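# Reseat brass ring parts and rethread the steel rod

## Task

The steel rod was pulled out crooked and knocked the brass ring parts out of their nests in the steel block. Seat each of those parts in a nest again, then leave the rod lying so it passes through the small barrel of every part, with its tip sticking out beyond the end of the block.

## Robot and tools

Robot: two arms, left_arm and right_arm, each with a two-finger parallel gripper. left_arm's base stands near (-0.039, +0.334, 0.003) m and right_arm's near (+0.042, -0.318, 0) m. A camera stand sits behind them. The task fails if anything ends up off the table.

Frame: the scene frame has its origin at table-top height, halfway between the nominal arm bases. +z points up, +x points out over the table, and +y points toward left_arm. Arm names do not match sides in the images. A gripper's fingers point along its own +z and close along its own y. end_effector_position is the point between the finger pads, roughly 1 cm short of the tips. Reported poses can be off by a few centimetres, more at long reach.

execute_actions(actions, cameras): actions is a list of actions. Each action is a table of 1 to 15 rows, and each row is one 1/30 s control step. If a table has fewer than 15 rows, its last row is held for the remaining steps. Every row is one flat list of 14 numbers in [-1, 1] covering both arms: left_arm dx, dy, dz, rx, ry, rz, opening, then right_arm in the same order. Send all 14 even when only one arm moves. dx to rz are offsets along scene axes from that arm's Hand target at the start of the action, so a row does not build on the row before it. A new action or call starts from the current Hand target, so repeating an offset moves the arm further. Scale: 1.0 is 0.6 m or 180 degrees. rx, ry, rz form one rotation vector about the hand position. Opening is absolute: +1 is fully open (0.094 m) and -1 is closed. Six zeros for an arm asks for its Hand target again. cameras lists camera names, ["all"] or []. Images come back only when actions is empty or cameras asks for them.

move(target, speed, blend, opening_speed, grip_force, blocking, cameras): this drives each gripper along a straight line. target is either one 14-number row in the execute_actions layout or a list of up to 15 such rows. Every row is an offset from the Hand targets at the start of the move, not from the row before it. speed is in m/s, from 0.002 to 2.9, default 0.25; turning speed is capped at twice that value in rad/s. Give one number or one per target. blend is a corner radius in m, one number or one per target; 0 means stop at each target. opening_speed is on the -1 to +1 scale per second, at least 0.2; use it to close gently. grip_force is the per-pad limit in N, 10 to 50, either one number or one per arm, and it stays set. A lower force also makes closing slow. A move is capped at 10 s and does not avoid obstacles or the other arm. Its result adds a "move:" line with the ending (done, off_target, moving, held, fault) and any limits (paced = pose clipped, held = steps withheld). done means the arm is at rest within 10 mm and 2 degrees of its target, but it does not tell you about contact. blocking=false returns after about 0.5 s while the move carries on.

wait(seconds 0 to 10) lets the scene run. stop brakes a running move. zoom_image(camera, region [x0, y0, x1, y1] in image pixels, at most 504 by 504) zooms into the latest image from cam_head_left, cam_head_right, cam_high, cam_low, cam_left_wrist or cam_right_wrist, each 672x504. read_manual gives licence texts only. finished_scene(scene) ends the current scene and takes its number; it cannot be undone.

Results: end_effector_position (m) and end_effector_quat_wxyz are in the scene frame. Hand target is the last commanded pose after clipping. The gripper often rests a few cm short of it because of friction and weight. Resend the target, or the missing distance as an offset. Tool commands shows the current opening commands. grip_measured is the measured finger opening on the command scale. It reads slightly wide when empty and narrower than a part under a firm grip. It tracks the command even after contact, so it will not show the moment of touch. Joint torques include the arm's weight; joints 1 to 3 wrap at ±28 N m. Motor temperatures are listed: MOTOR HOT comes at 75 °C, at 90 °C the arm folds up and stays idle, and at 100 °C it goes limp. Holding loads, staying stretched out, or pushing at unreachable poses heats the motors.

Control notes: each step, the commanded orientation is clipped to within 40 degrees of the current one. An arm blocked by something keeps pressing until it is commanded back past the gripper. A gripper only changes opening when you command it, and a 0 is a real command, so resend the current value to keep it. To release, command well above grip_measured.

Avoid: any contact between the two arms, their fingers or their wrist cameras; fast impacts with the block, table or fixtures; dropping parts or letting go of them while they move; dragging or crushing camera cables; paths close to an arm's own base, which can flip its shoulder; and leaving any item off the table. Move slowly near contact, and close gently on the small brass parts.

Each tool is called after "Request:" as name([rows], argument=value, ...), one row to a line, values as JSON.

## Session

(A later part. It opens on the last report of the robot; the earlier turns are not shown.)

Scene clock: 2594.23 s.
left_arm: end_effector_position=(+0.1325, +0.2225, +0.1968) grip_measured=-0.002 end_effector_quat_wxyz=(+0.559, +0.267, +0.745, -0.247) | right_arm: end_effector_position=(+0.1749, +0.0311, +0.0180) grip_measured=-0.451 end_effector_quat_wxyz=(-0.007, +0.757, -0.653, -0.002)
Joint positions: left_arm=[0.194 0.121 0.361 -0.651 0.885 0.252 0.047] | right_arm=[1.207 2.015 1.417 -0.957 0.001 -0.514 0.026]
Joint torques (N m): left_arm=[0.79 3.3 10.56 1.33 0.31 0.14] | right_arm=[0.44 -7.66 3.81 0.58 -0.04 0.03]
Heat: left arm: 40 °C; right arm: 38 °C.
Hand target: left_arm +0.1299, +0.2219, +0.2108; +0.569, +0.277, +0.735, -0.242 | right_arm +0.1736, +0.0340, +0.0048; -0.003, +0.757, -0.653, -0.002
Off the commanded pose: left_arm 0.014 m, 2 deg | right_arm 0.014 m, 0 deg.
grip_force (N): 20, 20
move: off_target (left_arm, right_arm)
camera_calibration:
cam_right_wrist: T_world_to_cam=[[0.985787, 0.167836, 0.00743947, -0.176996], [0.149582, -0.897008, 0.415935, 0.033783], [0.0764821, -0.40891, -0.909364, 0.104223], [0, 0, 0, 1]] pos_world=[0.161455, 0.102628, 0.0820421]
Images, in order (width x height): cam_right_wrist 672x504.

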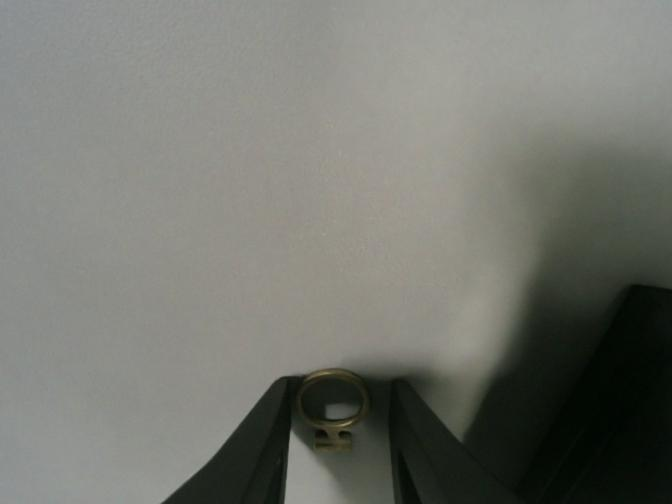

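Request:
move(target=[0,0,0,0,0,0,0.0,-0.002,0.001,-0.004,0,0,0,-0.45], speed=0.02, cameras=["cam_right_wrist"])

Scene clock: 2597.70 s.
left_arm: end_effector_position=(+0.1325, +0.2225, +0.1968) grip_measured=-0.002 end_effector_quat_wxyz=(+0.559, +0.267, +0.745, -0.247) | right_arm: end_effector_position=(+0.1746, +0.0321, +0.0180) grip_measured=-0.451 end_effector_quat_wxyz=(-0.009, +0.757, -0.653, -0.002)
Joint positions: left_arm=[0.194 0.121 0.361 -0.651 0.885 0.252 0.047] | right_arm=[1.209 2.015 1.417 -0.954 0.003 -0.511 0.026]
Joint torques (N m): left_arm=[0.8 3.34 10.65 1.33 0.34 0.15] | right_arm=[0.55 -7.39 3.49 0.63 -0.06 0.04]
Heat: left arm: 40 °C; right arm: 38 °C.
Hand target: left_arm +0.1299, +0.2219, +0.2108; +0.569, +0.277, +0.735, -0.242 | right_arm +0.1724, +0.0346, +0.0024; -0.003, +0.757, -0.653, -0.001
Off the commanded pose: left_arm 0.014 m, 2 deg | right_arm 0.016 m, 1 deg.
grip_force (N): 20, 20
move: off_target (left_arm, right_arm)
camera_calibration:
cam_right_wrist: T_world_to_cam=[[0.985889, 0.167033, 0.011119, -0.176976], [0.147488, -0.898109, 0.414303, 0.0350635], [0.0791882, -0.406817, -0.910071, 0.10417], [0, 0, 0, 1]] pos_world=[0.161058, 0.10343, 0.0822425]
Images, in order (width x height): cam_right_wrist 672x504.

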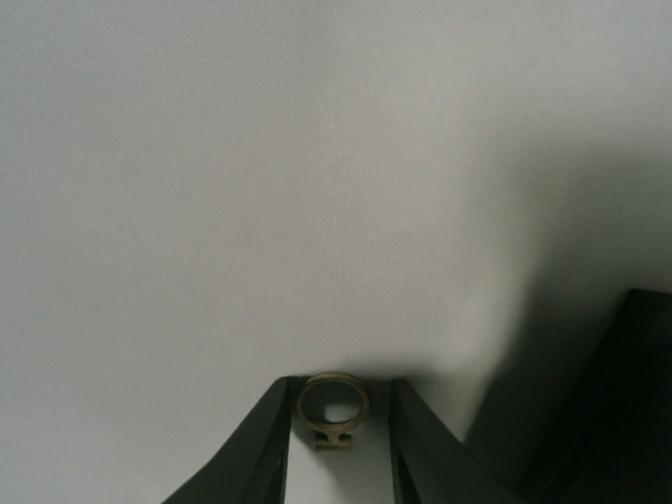

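Request:
move([
  [0,0,0,0,0,0,0.0,-0.001,0.0,-0.005,0,0,0,-0.45],
  [0,0,0,0,0,0,0.0,-0.001,0.0,-0.005,0,0,0,-0.69],
], speed=0.02, opening_speed=0.2, cameras=["cam_right_wrist"])

Scene clock: 2602.53 s.
left_arm: end_effector_position=(+0.1325, +0.2225, +0.1968) grip_measured=-0.002 end_effector_quat_wxyz=(+0.559, +0.267, +0.745, -0.247) | right_arm: end_effector_position=(+0.1734, +0.0326, +0.0176) grip_measured=-0.611 end_effector_quat_wxyz=(-0.010, +0.758, -0.653, -0.002)
Joint positions: left_arm=[0.194 0.121 0.361 -0.651 0.885 0.252 0.047] | right_arm=[1.213 2.015 1.415 -0.951 0.003 -0.509 0.018]
Joint torques (N m): left_arm=[0.75 3.37 10.61 1.33 0.31 0.14] | right_arm=[0.35 -7.16 3.1 0.71 -0.06 0.03]
Heat: left arm: 40 °C; right arm: 38 °C.
Hand target: left_arm +0.1299, +0.2219, +0.2108; +0.569, +0.277, +0.735, -0.242 | right_arm +0.1719, +0.0346, -0.0006; -0.003, +0.757, -0.653, -0.001
Off the commanded pose: left_arm 0.014 m, 2 deg | right_arm 0.018 m, 1 deg.
grip_force (N): 20, 20
move: off_target (left_arm, right_arm); target 2's new opening was sent with right_arm's hand 0.019 m and 1 deg from that target
camera_calibration:
cam_right_wrist: T_world_to_cam=[[0.985565, 0.168904, 0.0114966, -0.175929], [0.149101, -0.898165, 0.413605, 0.0355856], [0.0801854, -0.40592, -0.910384, 0.103845], [0, 0, 0, 1]] pos_world=[0.159757, 0.10383, 0.0818429]
Images, in order (width x height): cam_right_wrist 672x504.

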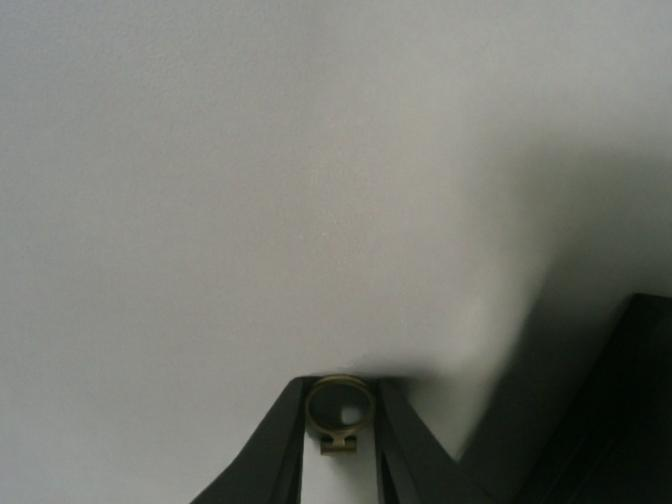

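Request:
move(target=[0,0,0,0,0,0,0.0,0.0,0.0,0.27,0,0,0,-0.69], speed=0.12, cameras=["cam_right_wrist"])

Request:
zoom_image(camera="cam_right_wrist", region=[280, 350, 400, 470])

Scene clock: 2618.23 s.
left_arm: end_effector_position=(+0.1325, +0.2225, +0.1968) grip_measured=-0.002 end_effector_quat_wxyz=(+0.559, +0.267, +0.745, -0.247) | right_arm: end_effector_position=(+0.1741, +0.0343, +0.1457) grip_measured=-0.612 end_effector_quat_wxyz=(+0.011, +0.758, -0.653, +0.006)
Joint positions: left_arm=[0.194 0.121 0.361 -0.651 0.885 0.252 0.047] | right_arm=[1.213 2.013 1.928 -1.51 0.003 -0.509 0.018]
Joint torques (N m): left_arm=[0.79 3.32 10.58 1.34 0.34 0.14] | right_arm=[0.34 -12.3 6.28 0.06 -0.06 0.03]
Heat: left arm: 40 °C; right arm: 38 °C.
Hand target: left_arm +0.1299, +0.2219, +0.2108; +0.569, +0.277, +0.735, -0.242 | right_arm +0.1719, +0.0346, +0.1614; -0.003, +0.757, -0.653, -0.001
Off the commanded pose: left_arm 0.014 m, 2 deg | right_arm 0.016 m, 2 deg.
grip_force (N): 20, 20
move: off_target (left_arm, right_arm)
camera_calibration:
cam_right_wrist: T_world_to_cam=[[0.985631, 0.168595, -0.0103534, -0.175126], [0.15537, -0.880851, 0.447171, -0.0224233], [0.0662712, -0.442354, -0.894389, 0.222512], [0, 0, 0, 1]] pos_world=[0.161347, 0.108203, 0.207226]
Images, in order (width x height): cam_right_wrist 672x504.

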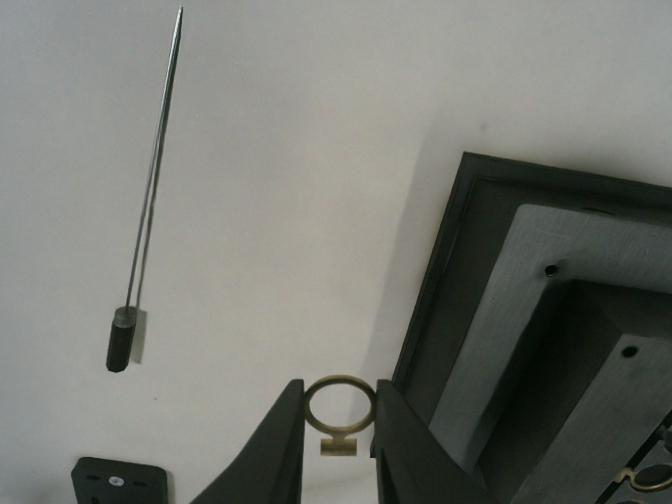

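Scaled by 4.200.

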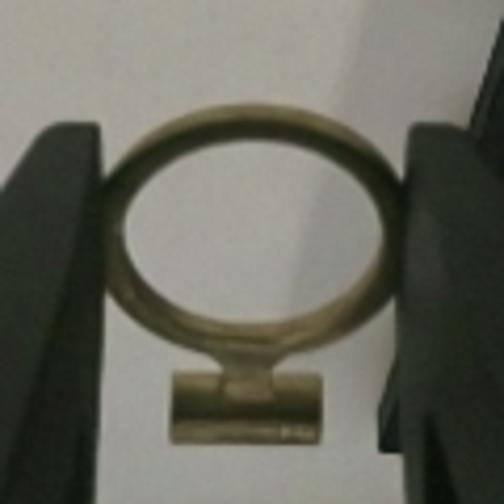

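Request:
move(target=[0,0,0,0,0,0,0.0,0.2335,-0.0502,0.006,0,0,-0.5433,-0.69], speed=0.15, cameras=["cam_right_wrist"])

Request:
zoom_image(camera="cam_right_wrist", region=[240, 260, 420, 470])

Scene clock: 2636.23 s.
left_arm: end_effector_position=(+0.1325, +0.2225, +0.1968) grip_measured=-0.002 end_effector_quat_wxyz=(+0.559, +0.267, +0.745, -0.247) | right_arm: end_effector_position=(+0.3088, +0.0041, +0.1701) grip_measured=-0.612 end_effector_quat_wxyz=(+0.028, -0.011, +0.999, +0.031)
Joint positions: left_arm=[0.194 0.121 0.361 -0.651 0.885 0.252 0.047] | right_arm=[0.88 2.115 2.178 -1.55 0.003 0.855 0.018]
Joint torques (N m): left_arm=[0.81 3.22 10.58 1.33 0.33 0.13] | right_arm=[-0.36 -8.76 6.45 0.28 0.01 0.01]
Heat: left arm: 40 °C; right arm: 37 °C.
Hand target: left_arm +0.1299, +0.2219, +0.2108; +0.569, +0.277, +0.735, -0.242 | right_arm +0.3120, +0.0045, +0.1650; +0.003, -0.006, +1.000, -0.002
Off the commanded pose: left_arm 0.014 m, 2 deg | right_arm 0.006 m, 5 deg.
joint sent to its limit (right arm) — joint 4 (wrist pitch), lower limit. The joint targets are off in orientation, not in position.
grip_force (N): 20, 20
move: off_target (left_arm, right_arm)
camera_calibration:
cam_right_wrist: T_world_to_cam=[[0.045054, -0.997139, -0.0606977, 0.00126867], [-0.925772, -0.0645065, 0.372539, 0.262263], [-0.375389, 0.0394078, -0.926029, 0.361875], [0, 0, 0, 1]] pos_world=[0.378582, 0.00392198, 0.237481]
Images, in order (width x height): cam_right_wrist 672x504.

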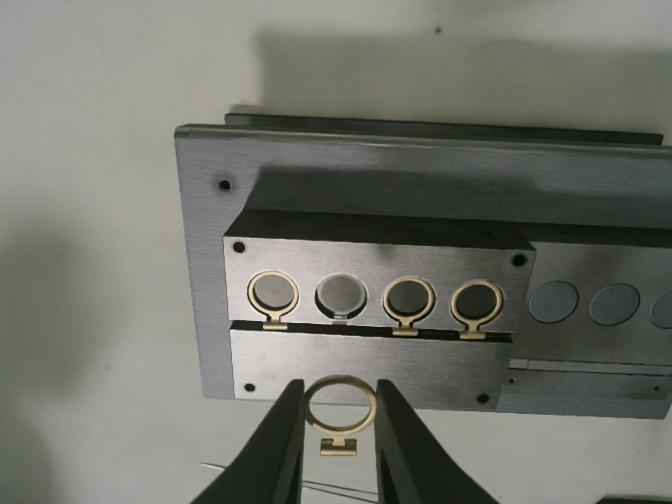

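Scaled by 2.400.

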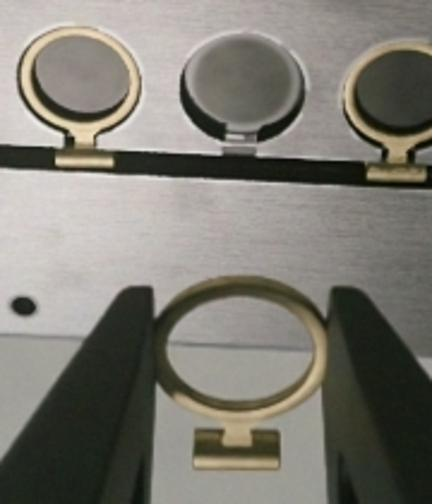

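Request:
move(target=[0,0,0,0,0,0,0.0,0.000,0.0,-0.045,0,0,0,-0.69], speed=0.06, cameras=["cam_right_wrist"])

Request:
zoom_image(camera="cam_right_wrist", region=[240, 260, 420, 470])

Scene clock: 2643.03 s.
left_arm: end_effector_position=(+0.1325, +0.2225, +0.1968) grip_measured=-0.002 end_effector_quat_wxyz=(+0.559, +0.267, +0.745, -0.247) | right_arm: end_effector_position=(+0.3101, +0.0057, +0.1503) grip_measured=-0.612 end_effector_quat_wxyz=(+0.012, -0.011, +1.000, +0.012)
Joint positions: left_arm=[0.194 0.121 0.361 -0.651 0.885 0.252 0.047] | right_arm=[0.88 2.164 2.178 -1.55 0.003 0.856 0.018]
Joint torques (N m): left_arm=[0.81 3.3 10.58 1.34 0.32 0.13] | right_arm=[-0.35 -9.29 4.22 0.33 0.01 0.05]
Heat: left arm: 40 °C; right arm: 37 °C.
Hand target: left_arm +0.1299, +0.2219, +0.2108; +0.569, +0.277, +0.735, -0.242 | right_arm +0.3120, +0.0045, +0.1380; +0.003, -0.006, +1.000, -0.002
Off the commanded pose: left_arm 0.014 m, 2 deg | right_arm 0.013 m, 2 deg.
grip_force (N): 20, 20
move: off_target (left_arm, right_arm)
camera_calibration:
cam_right_wrist: T_world_to_cam=[[0.0429145, -0.998788, -0.0240832, -0.00331742], [-0.913524, -0.0489882, 0.403824, 0.262353], [-0.404515, 0.00467066, -0.91452, 0.351418], [0, 0, 0, 1]] pos_world=[0.381962, 0.00789744, 0.215355]
Images, in order (width x height): cam_right_wrist 672x504.

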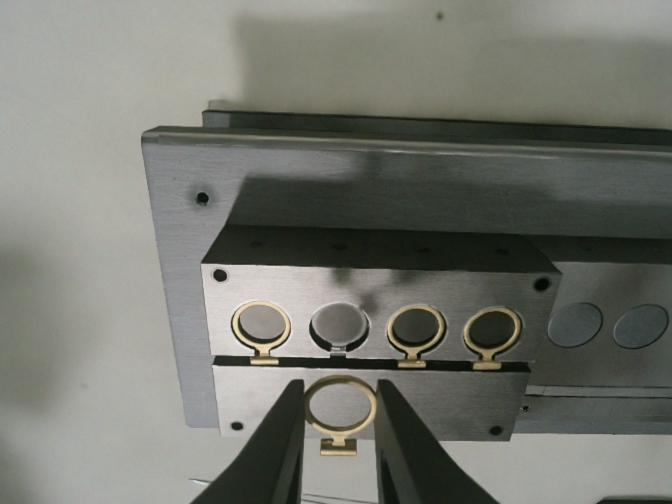

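Scaled by 2.400.

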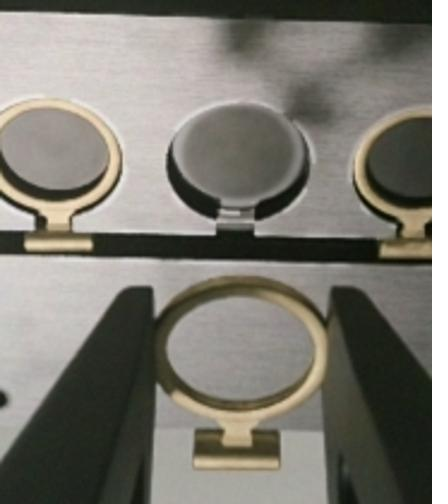

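Request:
move(target=[0,0,0,0,0,0,0.0,0.000,0.0012,-0.025,0,0,0,-0.69], speed=0.04, cameras=["cam_right_wrist"])

Request:
zoom_image(camera="cam_right_wrist", region=[260, 300, 420, 470])

Scene clock: 2653.73 s.
left_arm: end_effector_position=(+0.1325, +0.2225, +0.1968) grip_measured=-0.002 end_effector_quat_wxyz=(+0.559, +0.267, +0.745, -0.247) | right_arm: end_effector_position=(+0.3082, +0.0034, +0.1318) grip_measured=-0.612 end_effector_quat_wxyz=(+0.003, -0.011, +1.000, +0.001)
Joint positions: left_arm=[0.194 0.121 0.361 -0.651 0.885 0.252 0.047] | right_arm=[0.88 2.164 2.103 -1.503 0.003 0.857 0.018]
Joint torques (N m): left_arm=[0.8 3.28 10.62 1.34 0.32 0.14] | right_arm=[-0.25 -10.22 3.92 0.45 0.01 0.05]
Heat: left arm: 40 °C; right arm: 36 °C.
Hand target: left_arm +0.1299, +0.2219, +0.2108; +0.569, +0.277, +0.735, -0.242 | right_arm +0.3119, +0.0052, +0.1229; +0.003, -0.006, +1.000, -0.002
Off the commanded pose: left_arm 0.014 m, 2 deg | right_arm 0.010 m, 1 deg.
grip_force (N): 20, 20
move: off_target (left_arm)
camera_calibration:
cam_right_wrist: T_world_to_cam=[[0.0419856, -0.999112, -0.00344782, -0.0083563], [-0.906204, -0.0395341, 0.420988, 0.263489], [-0.420751, -0.014551, -0.90706, 0.337789], [0, 0, 0, 1]] pos_world=[0.381251, 0.00698309, 0.195441]
Images, in order (width x height): cam_right_wrist 672x504.

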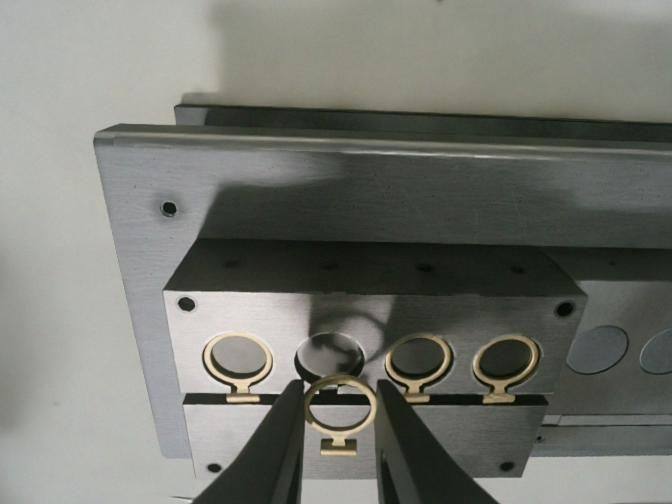

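Scaled by 2.965.

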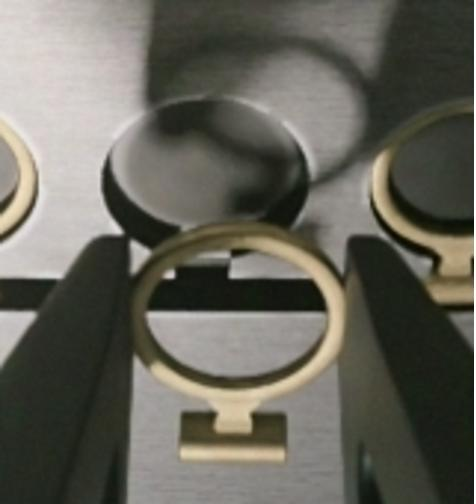

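Request:
zoom_image(camera="cam_right_wrist", region=[305, 425, 375, 465])

Request:
zoom_image(camera="cam_right_wrist", region=[260, 380, 410, 420])

Scaled by 7.200.

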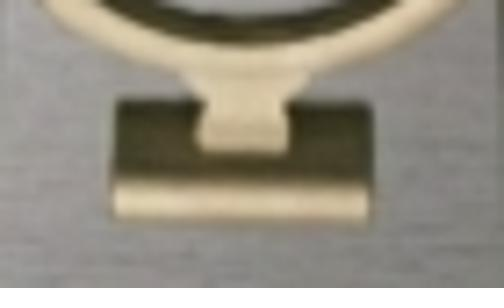

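Scaled by 3.360.

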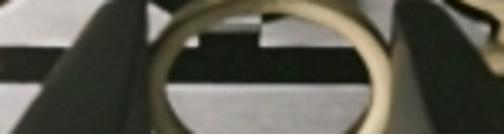

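Request:
move(target=[0,0,0,0,0,0,0.0,0.0022,0.0047,-0.0138,0,0,0,-0.69], speed=0.03, cameras=["cam_right_wrist"])

Request:
zoom_image(camera="cam_right_wrist", region=[280, 330, 400, 470])

Scene clock: 2664.30 s.
left_arm: end_effector_position=(+0.1325, +0.2225, +0.1968) grip_measured=-0.002 end_effector_quat_wxyz=(+0.559, +0.267, +0.745, -0.247) | right_arm: end_effector_position=(+0.3102, +0.0058, +0.1272) grip_measured=-0.612 end_effector_quat_wxyz=(+0.006, -0.010, +1.000, +0.005)
Joint positions: left_arm=[0.194 0.121 0.361 -0.651 0.885 0.252 0.047] | right_arm=[0.88 2.164 2.085 -1.476 0.003 0.859 0.018]
Joint torques (N m): left_arm=[0.79 3.29 10.61 1.34 0.33 0.14] | right_arm=[-0.09 -9.59 3.89 0.47 0.01 0.05]
Heat: left arm: 39 °C; right arm: 36 °C.
Hand target: left_arm +0.1299, +0.2219, +0.2108; +0.569, +0.277, +0.735, -0.242 | right_arm +0.3132, +0.0079, +0.1146; +0.003, -0.006, +1.000, -0.002
Off the commanded pose: left_arm 0.014 m, 2 deg | right_arm 0.013 m, 1 deg.
grip_force (N): 20, 20
move: off_target (left_arm, right_arm)
camera_calibration:
cam_right_wrist: T_world_to_cam=[[0.0400896, -0.999144, -0.0102393, -0.00461013], [-0.908728, -0.0407188, 0.415398, 0.268784], [-0.415459, -0.00734837, -0.909582, 0.333169], [0, 0, 0, 1]] pos_world=[0.382855, 0.00878664, 0.191345]
Images, in order (width x height): cam_right_wrist 672x504.

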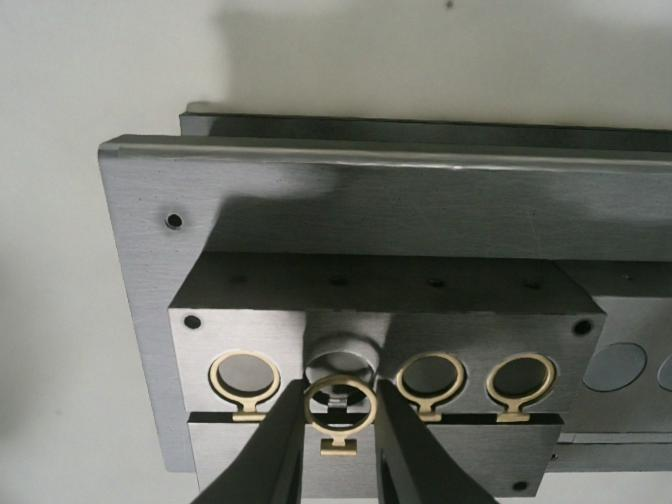

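Scaled by 3.600.

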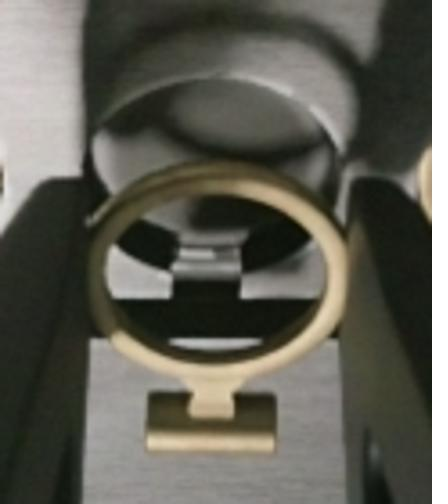

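Request:
move(target=[0,0,0,0,0,0,0.0,-0.0008,0.0,-0.0125,0,0,0,-0.69], speed=0.02, cameras=["cam_right_wrist"])

Request:
zoom_image(camera="cam_right_wrist", region=[280, 330, 400, 470])

Scene clock: 2674.53 s.
left_arm: end_effector_position=(+0.1325, +0.2225, +0.1968) grip_measured=-0.002 end_effector_quat_wxyz=(+0.559, +0.267, +0.745, -0.247) | right_arm: end_effector_position=(+0.3095, +0.0050, +0.1193) grip_measured=-0.612 end_effector_quat_wxyz=(+0.003, -0.009, +1.000, +0.001)
Joint positions: left_arm=[0.194 0.121 0.361 -0.651 0.885 0.252 0.047] | right_arm=[0.88 2.164 2.053 -1.453 0.003 0.859 0.018]
Joint torques (N m): left_arm=[0.77 3.32 10.63 1.35 0.34 0.15] | right_arm=[0.01 -10.02 3.44 0.56 0.01 0.06]
Heat: left arm: 39 °C; right arm: 36 °C.
Hand target: left_arm +0.1299, +0.2219, +0.2108; +0.569, +0.277, +0.735, -0.242 | right_arm +0.3128, +0.0080, +0.1071; +0.003, -0.006, +1.000, -0.002
Off the commanded pose: left_arm 0.014 m, 2 deg | right_arm 0.013 m, 1 deg.
grip_force (N): 20, 20
move: off_target (left_arm, right_arm)
camera_calibration:
cam_right_wrist: T_world_to_cam=[[0.0393105, -0.99922, -0.00373289, -0.00597975], [-0.906413, -0.0372312, 0.420749, 0.270047], [-0.42056, -0.0131563, -0.907169, 0.327045], [0, 0, 0, 1]] pos_world=[0.382551, 0.00838181, 0.183041]
Images, in order (width x height): cam_right_wrist 672x504.

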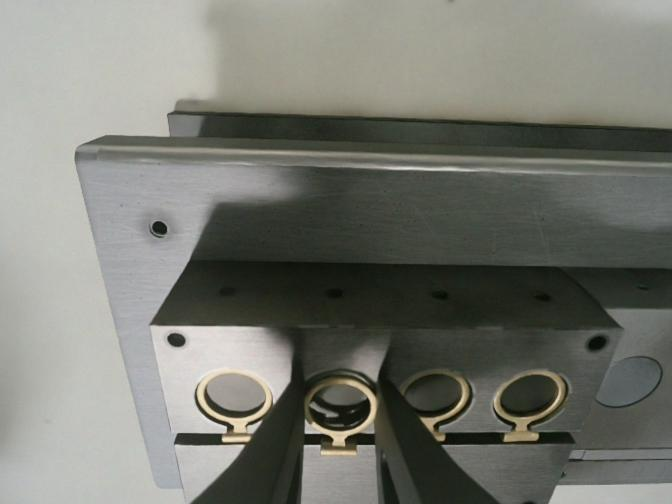

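Scaled by 3.600.

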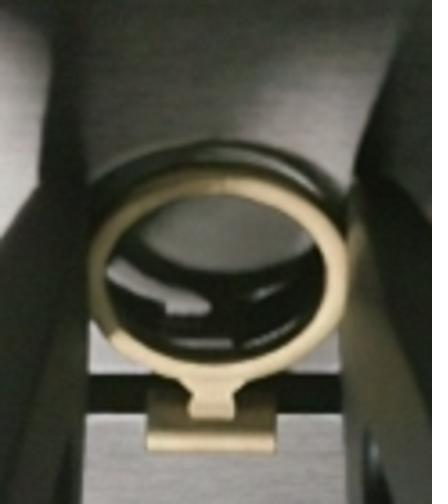

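Request:
move(target=[0,0,0,0,0,0,0.0,-0.0012,0.0025,0.001,0,0,0,-0.69], speed=0.02, cameras=["cam_right_wrist"])

Request:
zoom_image(camera="cam_right_wrist", region=[280, 330, 400, 470])

Scene clock: 2682.37 s.
left_arm: end_effector_position=(+0.1325, +0.2225, +0.1968) grip_measured=-0.002 end_effector_quat_wxyz=(+0.559, +0.267, +0.745, -0.247) | right_arm: end_effector_position=(+0.3095, +0.0050, +0.1193) grip_measured=-0.612 end_effector_quat_wxyz=(+0.003, -0.008, +1.000, +0.001)
Joint positions: left_arm=[0.194 0.121 0.361 -0.651 0.885 0.252 0.047] | right_arm=[0.88 2.164 2.053 -1.453 0.003 0.862 0.018]
Joint torques (N m): left_arm=[0.83 3.26 10.61 1.34 0.32 0.15] | right_arm=[0.34 -9.74 3.99 0.53 0.01 0.06]
Heat: left arm: 39 °C; right arm: 35 °C.
Hand target: left_arm +0.1299, +0.2219, +0.2108; +0.569, +0.277, +0.735, -0.242 | right_arm +0.3121, +0.0095, +0.1077; +0.003, -0.006, +1.000, -0.002
Off the commanded pose: left_arm 0.014 m, 2 deg | right_arm 0.013 m, 0 deg.
grip_force (N): 20, 20
move: off_target (left_arm, right_arm)
camera_calibration:
cam_right_wrist: T_world_to_cam=[[0.036223, -0.999337, -0.00372911, -0.00509984], [-0.906498, -0.0344281, 0.420804, 0.270036], [-0.420653, -0.0118624, -0.907144, 0.327062], [0, 0, 0, 1]] pos_world=[0.382552, 0.0080801, 0.183041]
Images, in order (width x height): cam_right_wrist 672x504.

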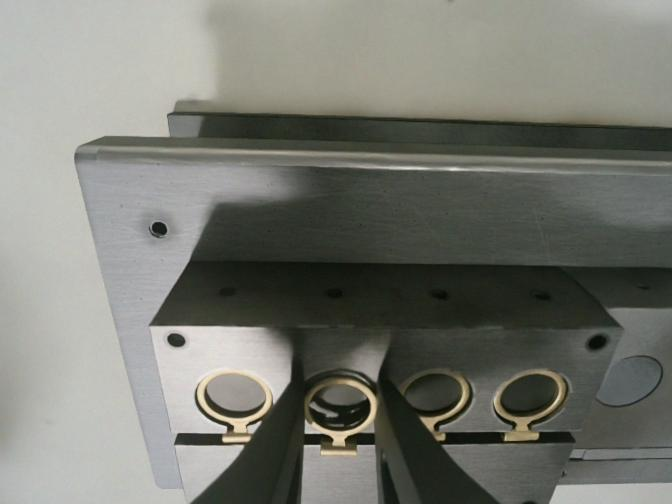

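Scaled by 3.600.

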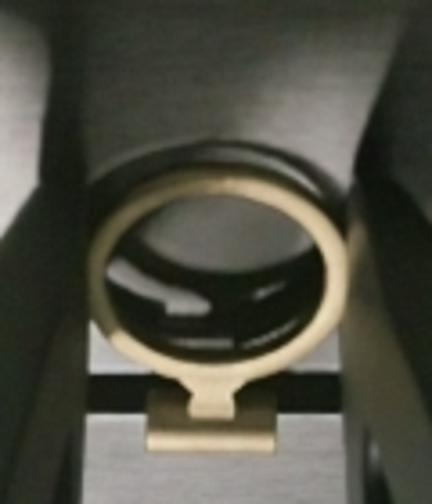

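Request:
move(target=[0,0,0,0,0,0,0.0,0,0.0,0.0,0,0,0,-0.56], speed=0.02, opening_speed=0.25, cameras=["cam_right_wrist"])

Request:
zoom_image(camera="cam_right_wrist", region=[280, 330, 400, 470])

Scene clock: 2688.10 s.
left_arm: end_effector_position=(+0.1325, +0.2225, +0.1968) grip_measured=-0.002 end_effector_quat_wxyz=(+0.559, +0.267, +0.745, -0.247) | right_arm: end_effector_position=(+0.3095, +0.0050, +0.1193) grip_measured=-0.562 end_effector_quat_wxyz=(+0.003, -0.007, +1.000, +0.001)
Joint positions: left_arm=[0.194 0.121 0.361 -0.651 0.885 0.252 0.047] | right_arm=[0.88 2.164 2.053 -1.453 0.003 0.863 0.021]
Joint torques (N m): left_arm=[0.76 3.29 10.61 1.34 0.32 0.14] | right_arm=[0.36 -9.73 3.99 0.53 0.01 0.05]
Heat: left arm: 39 °C; right arm: 35 °C.
Hand target: left_arm +0.1299, +0.2219, +0.2108; +0.569, +0.277, +0.735, -0.242 | right_arm +0.3121, +0.0095, +0.1077; +0.003, -0.006, +1.000, -0.002
Off the commanded pose: left_arm 0.014 m, 2 deg | right_arm 0.013 m, 0 deg.
grip_force (N): 20, 20
move: off_target (left_arm, right_arm)
camera_calibration:
cam_right_wrist: T_world_to_cam=[[0.0354626, -0.999364, -0.00370497, -0.0048136], [-0.906527, -0.0337283, 0.420799, 0.270043], [-0.420656, -0.011564, -0.907146, 0.327061], [0, 0, 0, 1]] pos_world=[0.382552, 0.00807967, 0.183041]
Images, in order (width x height): cam_right_wrist 672x504.

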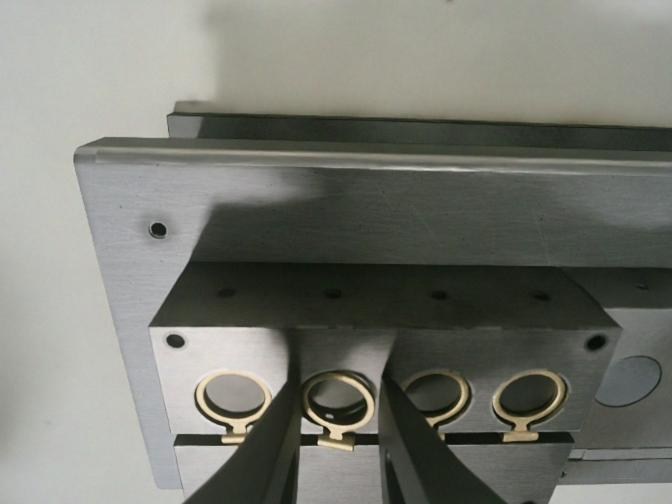

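Scaled by 3.600.

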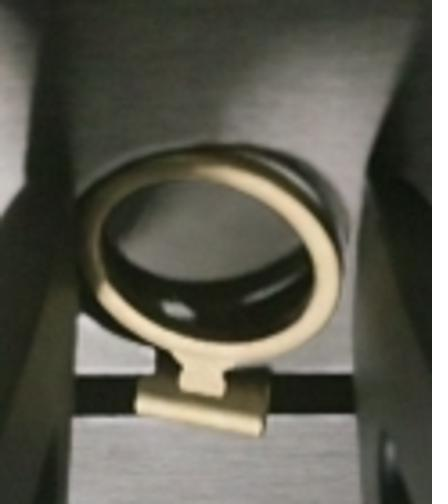

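Request:
move([
  [0,0,0,0,0,0,0.0,0,0.0,0.0,0,0,0,-0.46],
  [0,0,0,0,0,0,0.0,0,-0.001,0.055,0,0,0,-0.46],
], speed=0.05, opening_speed=0.3, cameras=["cam_right_wrist"])

Request:
zoom_image(camera="cam_right_wrist", region=[270, 270, 410, 410])

Scene clock: 2706.37 s.
left_arm: end_effector_position=(+0.1325, +0.2225, +0.1968) grip_measured=-0.002 end_effector_quat_wxyz=(+0.559, +0.267, +0.745, -0.247) | right_arm: end_effector_position=(+0.3121, +0.0081, +0.1482) grip_measured=-0.462 end_effector_quat_wxyz=(+0.013, -0.007, +1.000, +0.013)
Joint positions: left_arm=[0.194 0.121 0.361 -0.651 0.885 0.252 0.047] | right_arm=[0.88 2.176 2.187 -1.546 0.003 0.863 0.025]
Joint torques (N m): left_arm=[0.81 3.32 10.56 1.34 0.33 0.13] | right_arm=[0.27 -9.02 6.3 0.14 0.01 0.04]
Heat: left arm: 39 °C; right arm: 35 °C.
Hand target: left_arm +0.1299, +0.2219, +0.2108; +0.569, +0.277, +0.735, -0.242 | right_arm +0.3120, +0.0089, +0.1408; +0.003, -0.006, +1.000, -0.002
Off the commanded pose: left_arm 0.014 m, 2 deg | right_arm 0.008 m, 2 deg.
joint sent to its limit (right arm) — joint 4 (wrist pitch), lower limit. The joint targets still meet the commanded pose.
grip_force (N): 20, 20
move: off_target (left_arm)
camera_calibration:
cam_right_wrist: T_world_to_cam=[[0.0353204, -0.999046, -0.0256855, 0.00160431], [-0.914286, -0.0426801, 0.402815, 0.265473], [-0.403527, 0.00925632, -0.914921, 0.349922], [0, 0, 0, 1]] pos_world=[0.383864, 0.0096942, 0.213256]
Images, in order (width x height): cam_right_wrist 672x504.

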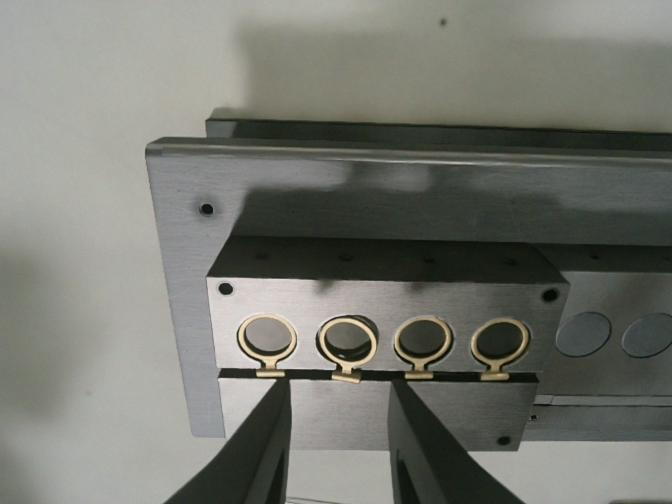

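Scaled by 3.600.

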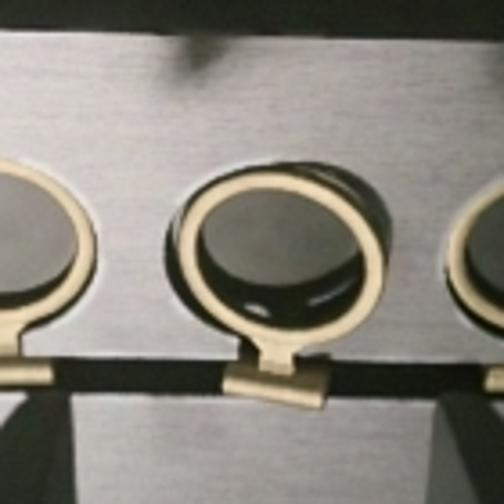

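Request:
move(target=[0,0,0,0,0,0,0.0,-0.0258,-0.0045,0.014,0,0,0,-0.6], speed=0.05, cameras=["cam_right_wrist"])

Scene clock: 2716.33 s.
left_arm: end_effector_position=(+0.1325, +0.2225, +0.1968) grip_measured=-0.002 end_effector_quat_wxyz=(+0.559, +0.267, +0.745, -0.247) | right_arm: end_effector_position=(+0.3015, +0.0114, +0.1433) grip_measured=-0.598 end_effector_quat_wxyz=(+0.006, -0.008, +1.000, +0.005)
Joint positions: left_arm=[0.194 0.121 0.361 -0.651 0.885 0.252 0.047] | right_arm=[0.904 2.176 2.168 -1.548 0.003 0.886 0.019]
Joint torques (N m): left_arm=[0.79 3.29 10.61 1.34 0.33 0.14] | right_arm=[0.31 -13.11 3.85 0.13 0.01 0.05]
Heat: left arm: 39 °C; right arm: 35 °C.
Hand target: left_arm +0.1299, +0.2219, +0.2108; +0.569, +0.277, +0.735, -0.242 | right_arm +0.2966, +0.0063, +0.1493; +0.003, -0.006, +1.000, -0.001
Off the commanded pose: left_arm 0.014 m, 2 deg | right_arm 0.009 m, 1 deg.
joint sent to its limit (right arm) — joint 4 (wrist pitch), lower limit. The joint targets still meet the commanded pose.
grip_force (N): 20, 20
move: off_target (left_arm)
camera_calibration:
cam_right_wrist: T_world_to_cam=[[0.0366423, -0.999275, -0.0103266, 0.00250217], [-0.908646, -0.0376166, 0.41587, 0.254366], [-0.415957, -0.00585524, -0.909365, 0.344309], [0, 0, 0, 1]] pos_world=[0.374255, 0.0140848, 0.207345]
Images, in order (width x height): cam_right_wrist 672x504.

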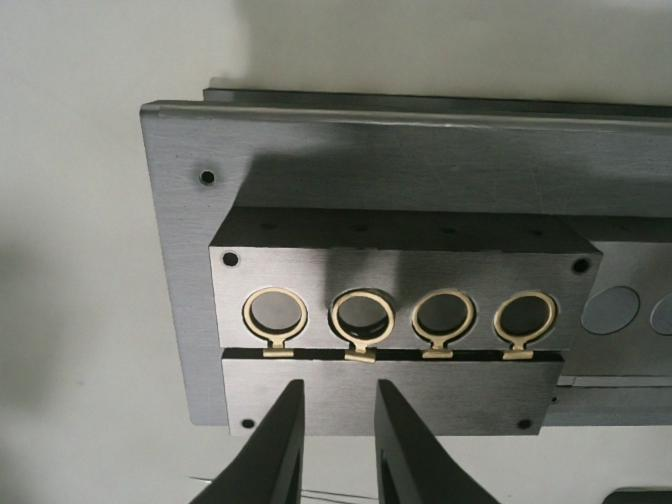

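Request:
move(target=[0,0,0,0,0,0,0.0,-0.0063,-0.0097,0.01,0,0,0,-0.6], speed=0.05, cameras=["cam_right_wrist"])

Scene clock: 2723.77 s.
left_arm: end_effector_position=(+0.1325, +0.2225, +0.1968) grip_measured=-0.002 end_effector_quat_wxyz=(+0.559, +0.267, +0.745, -0.247) | right_arm: end_effector_position=(+0.2979, +0.0068, +0.1361) grip_measured=-0.598 end_effector_quat_wxyz=(-0.003, -0.008, +1.000, -0.007)
Joint positions: left_arm=[0.194 0.121 0.361 -0.651 0.885 0.252 0.047] | right_arm=[0.904 2.176 2.139 -1.548 0.003 0.887 0.019]
Joint torques (N m): left_arm=[0.77 3.32 10.65 1.33 0.34 0.12] | right_arm=[0.16 -15.77 3.81 0.09 0.01 0.03]
Heat: left arm: 39 °C; right arm: 36 °C.
Hand target: left_arm +0.1299, +0.2219, +0.2108; +0.569, +0.277, +0.735, -0.242 | right_arm +0.2928, +0.0005, +0.1553; +0.003, -0.006, +1.000, -0.001
Off the commanded pose: left_arm 0.014 m, 2 deg | right_arm 0.021 m, 1 deg.
joint sent to its limit (right arm) — joint 4 (wrist pitch), lower limit. The joint targets still meet the commanded pose.
grip_force (N): 20, 20
move: off_target (left_arm, right_arm)
camera_calibration:
cam_right_wrist: T_world_to_cam=[[0.0363027, -0.999264, 0.0123745, -0.00499345], [-0.900821, -0.0273601, 0.433328, 0.249058], [-0.432671, -0.0268782, -0.901151, 0.340223], [0, 0, 0, 1]] pos_world=[0.371743, 0.0109691, 0.198731]
Images, in order (width x height): cam_right_wrist 672x504.

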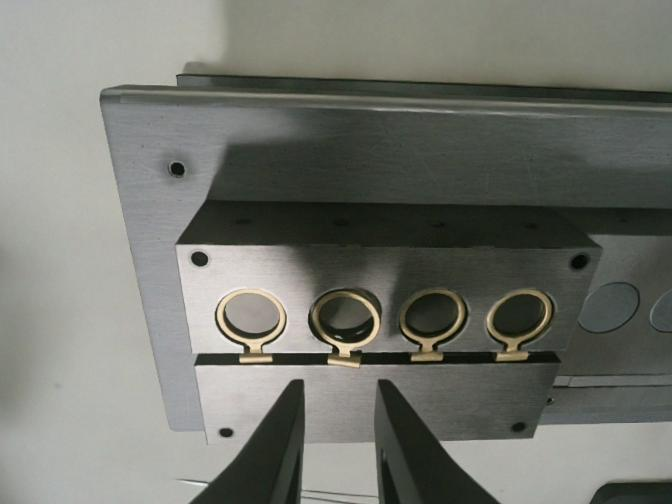

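Request:
execute_actions(actions=[], cameras=["cam_right_wrist"])

Scene clock: 2745.87 s.
left_arm: end_effector_position=(+0.1325, +0.2225, +0.1968) grip_measured=-0.002 end_effector_quat_wxyz=(+0.559, +0.267, +0.745, -0.247) | right_arm: end_effector_position=(+0.2979, +0.0068, +0.1361) grip_measured=-0.598 end_effector_quat_wxyz=(-0.003, -0.008, +1.000, -0.007)
Joint positions: left_arm=[0.194 0.121 0.361 -0.651 0.885 0.252 0.047] | right_arm=[0.904 2.176 2.139 -1.548 0.003 0.887 0.019]
Joint velocities: within noise
Joint torques (N m): left_arm=[0.81 3.28 10.59 1.33 0.32 0.14] | right_arm=[0.17 -15.77 3.81 0.08 0.02 0.03]
Motor temperatures (°C): left_arm=[22 26 37 38 23 21 22] | right_arm=[25 39 33 22 24 24 21]
Heat: left arm: 38 °C; right arm: 39 °C.
Hand target: left_arm +0.1299, +0.2219, +0.2108; +0.569, +0.277, +0.735, -0.242 | right_arm +0.2928, +0.0005, +0.1553; +0.003, -0.006, +1.000, -0.001
Tool commands: left_gripper/opening=+0.0 right_gripper/opening=-0.6
Off the commanded pose: left_arm 0.014 m, 2 deg | right_arm 0.021 m, 1 deg.
grip_force (N): 20, 20
camera_calibration:
cam_right_wrist: T_world_to_cam=[[0.0363027, -0.999264, 0.0123745, -0.00499345], [-0.900821, -0.0273601, 0.433328, 0.249058], [-0.432671, -0.0268782, -0.901151, 0.340223], [0, 0, 0, 1]] pos_world=[0.371743, 0.0109691, 0.198731]
Images, in order (width x height): cam_right_wrist 672x504.

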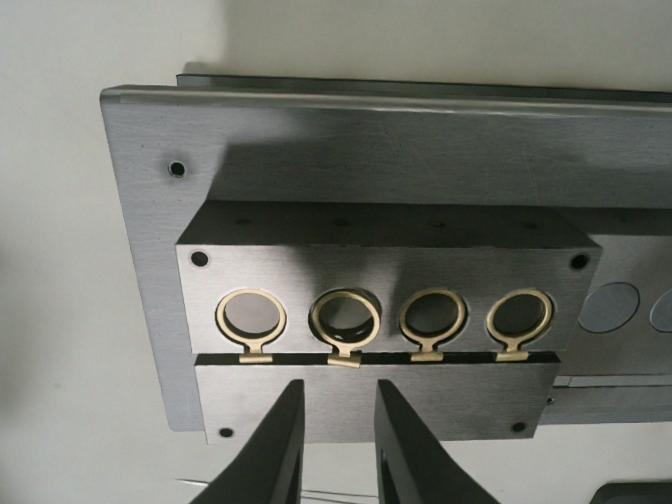

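Request:
zoom_image(camera="cam_right_wrist", region=[200, 270, 400, 400])

Scaled by 2.520.

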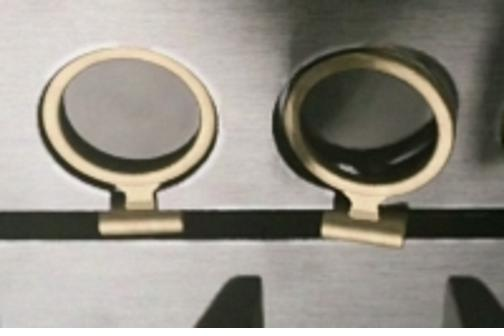

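Request:
move(target=[0,0,0,0,0,0,0, 0,0,-0.008,0,0,0,-0.6], speed=0.03)

Request:
execute_actions(actions=[], cameras=["cam_right_wrist"])

Scene clock: 2786.67 s.
left_arm: end_effector_position=(+0.1325, +0.2225, +0.1968) grip_measured=-0.002 end_effector_quat_wxyz=(+0.559, +0.267, +0.745, -0.247) | right_arm: end_effector_position=(+0.2966, +0.0051, +0.1336) grip_measured=-0.598 end_effector_quat_wxyz=(-0.007, -0.008, +1.000, -0.011)
Joint positions: left_arm=[0.194 0.121 0.361 -0.651 0.885 0.252 0.047] | right_arm=[0.904 2.176 2.128 -1.548 0.003 0.887 0.019]
Joint torques (N m): left_arm=[0.81 3.23 10.61 1.34 0.32 0.14] | right_arm=[0.16 -15.38 3.79 0.12 0.01 0.03]
Heat: left arm: 38 °C; right arm: 43 °C.
Hand target: left_arm +0.1299, +0.2219, +0.2108; +0.569, +0.277, +0.735, -0.242 | right_arm +0.2927, +0.0004, +0.1504; +0.003, -0.006, +1.000, -0.002
Off the commanded pose: left_arm 0.014 m, 2 deg | right_arm 0.018 m, 2 deg.
grip_force (N): 20, 20
move: off_target (left_arm, right_arm)

Scene clock: 2786.67 s.
left_arm: end_effector_position=(+0.1325, +0.2225, +0.1968) grip_measured=-0.002 end_effector_quat_wxyz=(+0.559, +0.267, +0.745, -0.247) | right_arm: end_effector_position=(+0.2966, +0.0051, +0.1336) grip_measured=-0.598 end_effector_quat_wxyz=(-0.007, -0.008, +1.000, -0.011)
Joint positions: left_arm=[0.194 0.121 0.361 -0.651 0.885 0.252 0.047] | right_arm=[0.904 2.176 2.128 -1.548 0.003 0.887 0.019]
Joint velocities: within noise
Joint torques (N m): left_arm=[0.81 3.23 10.61 1.34 0.32 0.14] | right_arm=[0.16 -15.38 3.79 0.12 0.01 0.03]
Motor temperatures (°C): left_arm=[22 26 37 38 23 21 22] | right_arm=[25 43 32 22 24 24 21]
Heat: left arm: 38 °C; right arm: 43 °C.
Hand target: left_arm +0.1299, +0.2219, +0.2108; +0.569, +0.277, +0.735, -0.242 | right_arm +0.2927, +0.0004, +0.1504; +0.003, -0.006, +1.000, -0.002
Tool commands: left_gripper/opening=+0.0 right_gripper/opening=-0.6
Off the commanded pose: left_arm 0.014 m, 2 deg | right_arm 0.018 m, 2 deg.
grip_force (N): 20, 20
camera_calibration:
cam_right_wrist: T_world_to_cam=[[0.0363267, -0.999136, 0.020188, -0.00756752], [-0.898058, -0.0237767, 0.439234, 0.2473], [-0.438375, -0.0340859, -0.898146, 0.338693], [0, 0, 0, 1]] pos_world=[0.370839, 0.00986364, 0.195726]
Images, in order (width x height): cam_right_wrist 672x504.

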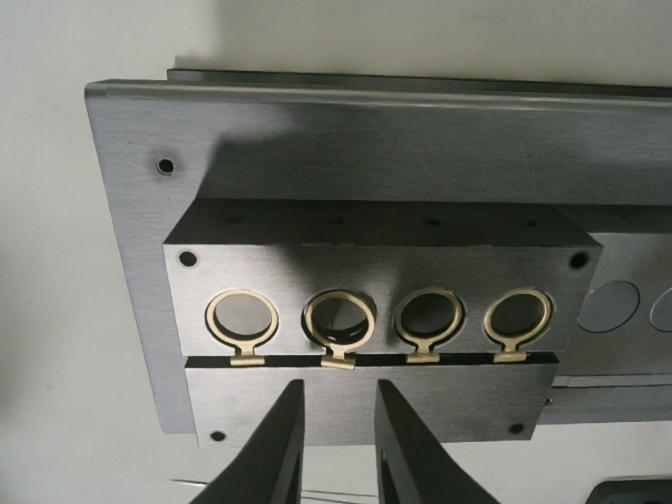

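Request:
move(target=[0,0,0,0,0,0,0, 0.007,0.009,-0.008,0,0,0,-0.6], speed=0.03)

Request:
move(target=[0,0,0,0,0,0,0, 0.000,0.000,-0.010,0,0,0,-0.6], speed=0.03, cameras=["cam_right_wrist"])

Scene clock: 2802.30 s.
left_arm: end_effector_position=(+0.1325, +0.2225, +0.1968) grip_measured=-0.002 end_effector_quat_wxyz=(+0.559, +0.267, +0.745, -0.247) | right_arm: end_effector_position=(+0.2966, +0.0051, +0.1336) grip_measured=-0.598 end_effector_quat_wxyz=(-0.007, -0.008, +1.000, -0.011)
Joint positions: left_arm=[0.194 0.121 0.361 -0.651 0.885 0.252 0.047] | right_arm=[0.904 2.176 2.128 -1.548 0.003 0.887 0.019]
Joint torques (N m): left_arm=[0.79 3.32 10.63 1.34 0.33 0.14] | right_arm=[0.17 -13 5.78 0.13 0.01 0.04]
Heat: left arm: 38 °C; right arm: 43 °C.
Hand target: left_arm +0.1299, +0.2219, +0.2108; +0.569, +0.277, +0.735, -0.242 | right_arm +0.2969, +0.0058, +0.1456; +0.003, -0.006, +1.000, -0.002
Off the commanded pose: left_arm 0.014 m, 2 deg | right_arm 0.012 m, 2 deg.
grip_force (N): 20, 20
move: off_target (left_arm, right_arm)

Scene clock: 2803.00 s.
left_arm: end_effector_position=(+0.1325, +0.2225, +0.1968) grip_measured=-0.002 end_effector_quat_wxyz=(+0.559, +0.267, +0.745, -0.247) | right_arm: end_effector_position=(+0.2966, +0.0051, +0.1336) grip_measured=-0.598 end_effector_quat_wxyz=(-0.007, -0.008, +1.000, -0.011)
Joint positions: left_arm=[0.194 0.121 0.361 -0.651 0.885 0.252 0.047] | right_arm=[0.904 2.176 2.128 -1.548 0.003 0.887 0.019]
Joint torques (N m): left_arm=[0.79 3.3 10.58 1.35 0.32 0.14] | right_arm=[0.17 -13.42 3.48 0.37 0.01 0.04]
Heat: left arm: 38 °C; right arm: 43 °C.
Hand target: left_arm +0.1299, +0.2219, +0.2108; +0.569, +0.277, +0.735, -0.242 | right_arm +0.2969, +0.0058, +0.1396; +0.003, -0.006, +1.000, -0.002
Off the commanded pose: left_arm 0.014 m, 2 deg | right_arm 0.006 m, 2 deg.
grip_force (N): 20, 20
move: off_target (left_arm)
camera_calibration:
cam_right_wrist: T_world_to_cam=[[0.0363267, -0.999136, 0.020188, -0.00756752], [-0.898058, -0.0237767, 0.439234, 0.2473], [-0.438375, -0.0340859, -0.898146, 0.338693], [0, 0, 0, 1]] pos_world=[0.370839, 0.00986364, 0.195726]
Images, in order (width x height): cam_right_wrist 672x504.

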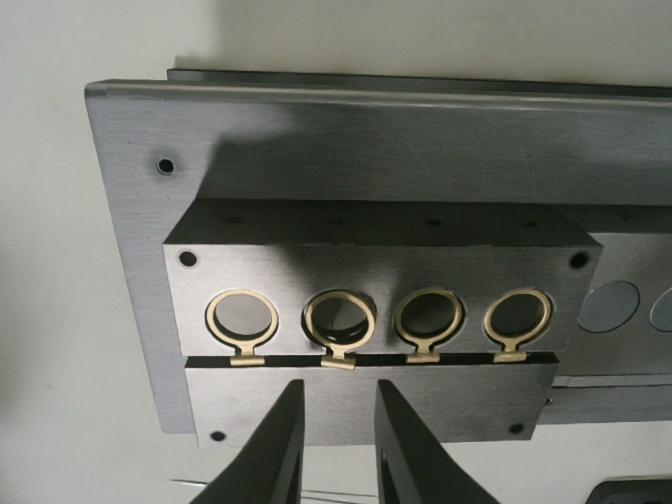

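Request:
move(target=[0,0,0,0,0,0,0, 0.001,0.001,-0.010,0,0,0,-0.6], speed=0.03)

Request:
move(target=[0,0,0,0,0,0,0, 0.001,0.001,-0.008,0,0,0,-0.6], speed=0.03, cameras=["cam_right_wrist"])

Scene clock: 2810.70 s.
left_arm: end_effector_position=(+0.1325, +0.2225, +0.1968) grip_measured=-0.002 end_effector_quat_wxyz=(+0.559, +0.267, +0.745, -0.247) | right_arm: end_effector_position=(+0.2958, +0.0041, +0.1260) grip_measured=-0.598 end_effector_quat_wxyz=(-0.010, -0.008, +1.000, -0.015)
Joint positions: left_arm=[0.194 0.121 0.361 -0.651 0.885 0.252 0.047] | right_arm=[0.904 2.176 2.097 -1.528 0.003 0.887 0.019]
Joint torques (N m): left_arm=[0.8 3.32 10.63 1.34 0.32 0.15] | right_arm=[0.16 -13.59 3.79 0.36 0.01 0.03]
Heat: left arm: 38 °C; right arm: 43 °C.
Hand target: left_arm +0.1299, +0.2219, +0.2108; +0.569, +0.277, +0.735, -0.242 | right_arm +0.2975, +0.0064, +0.1337; +0.003, -0.006, +1.000, -0.002
Off the commanded pose: left_arm 0.014 m, 2 deg | right_arm 0.008 m, 2 deg.
grip_force (N): 20, 20
move: off_target (left_arm)

Scene clock: 2811.57 s.
left_arm: end_effector_position=(+0.1325, +0.2225, +0.1968) grip_measured=-0.002 end_effector_quat_wxyz=(+0.559, +0.267, +0.745, -0.247) | right_arm: end_effector_position=(+0.2963, +0.0048, +0.1212) grip_measured=-0.598 end_effector_quat_wxyz=(-0.010, -0.008, +1.000, -0.015)
Joint positions: left_arm=[0.194 0.121 0.361 -0.651 0.885 0.252 0.047] | right_arm=[0.904 2.176 2.078 -1.509 0.003 0.887 0.019]
Joint torques (N m): left_arm=[0.79 3.3 10.56 1.33 0.33 0.15] | right_arm=[0.13 -13.6 3.82 0.43 0.01 0.03]
Heat: left arm: 38 °C; right arm: 43 °C.
Hand target: left_arm +0.1299, +0.2219, +0.2108; +0.569, +0.277, +0.735, -0.242 | right_arm +0.2982, +0.0071, +0.1289; +0.003, -0.006, +1.000, -0.002
Off the commanded pose: left_arm 0.014 m, 2 deg | right_arm 0.008 m, 2 deg.
grip_force (N): 20, 20
move: off_target (left_arm)
camera_calibration:
cam_right_wrist: T_world_to_cam=[[0.0365862, -0.998937, 0.0280417, -0.00875006], [-0.895203, -0.0202895, 0.445197, 0.250872], [-0.444155, -0.0413911, -0.894993, 0.328788], [0, 0, 0, 1]] pos_world=[0.370934, 0.00995822, 0.182821]
Images, in order (width x height): cam_right_wrist 672x504.

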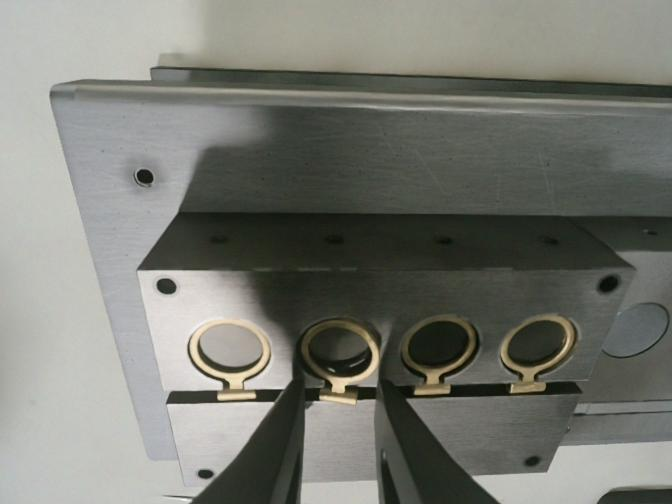

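Request:
zoom_image(camera="cam_right_wrist", region=[260, 300, 420, 430])

Scaled by 3.150.

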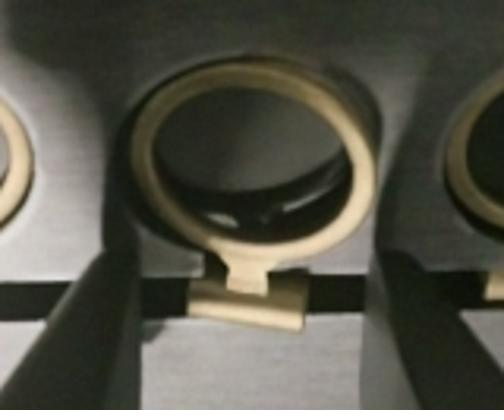

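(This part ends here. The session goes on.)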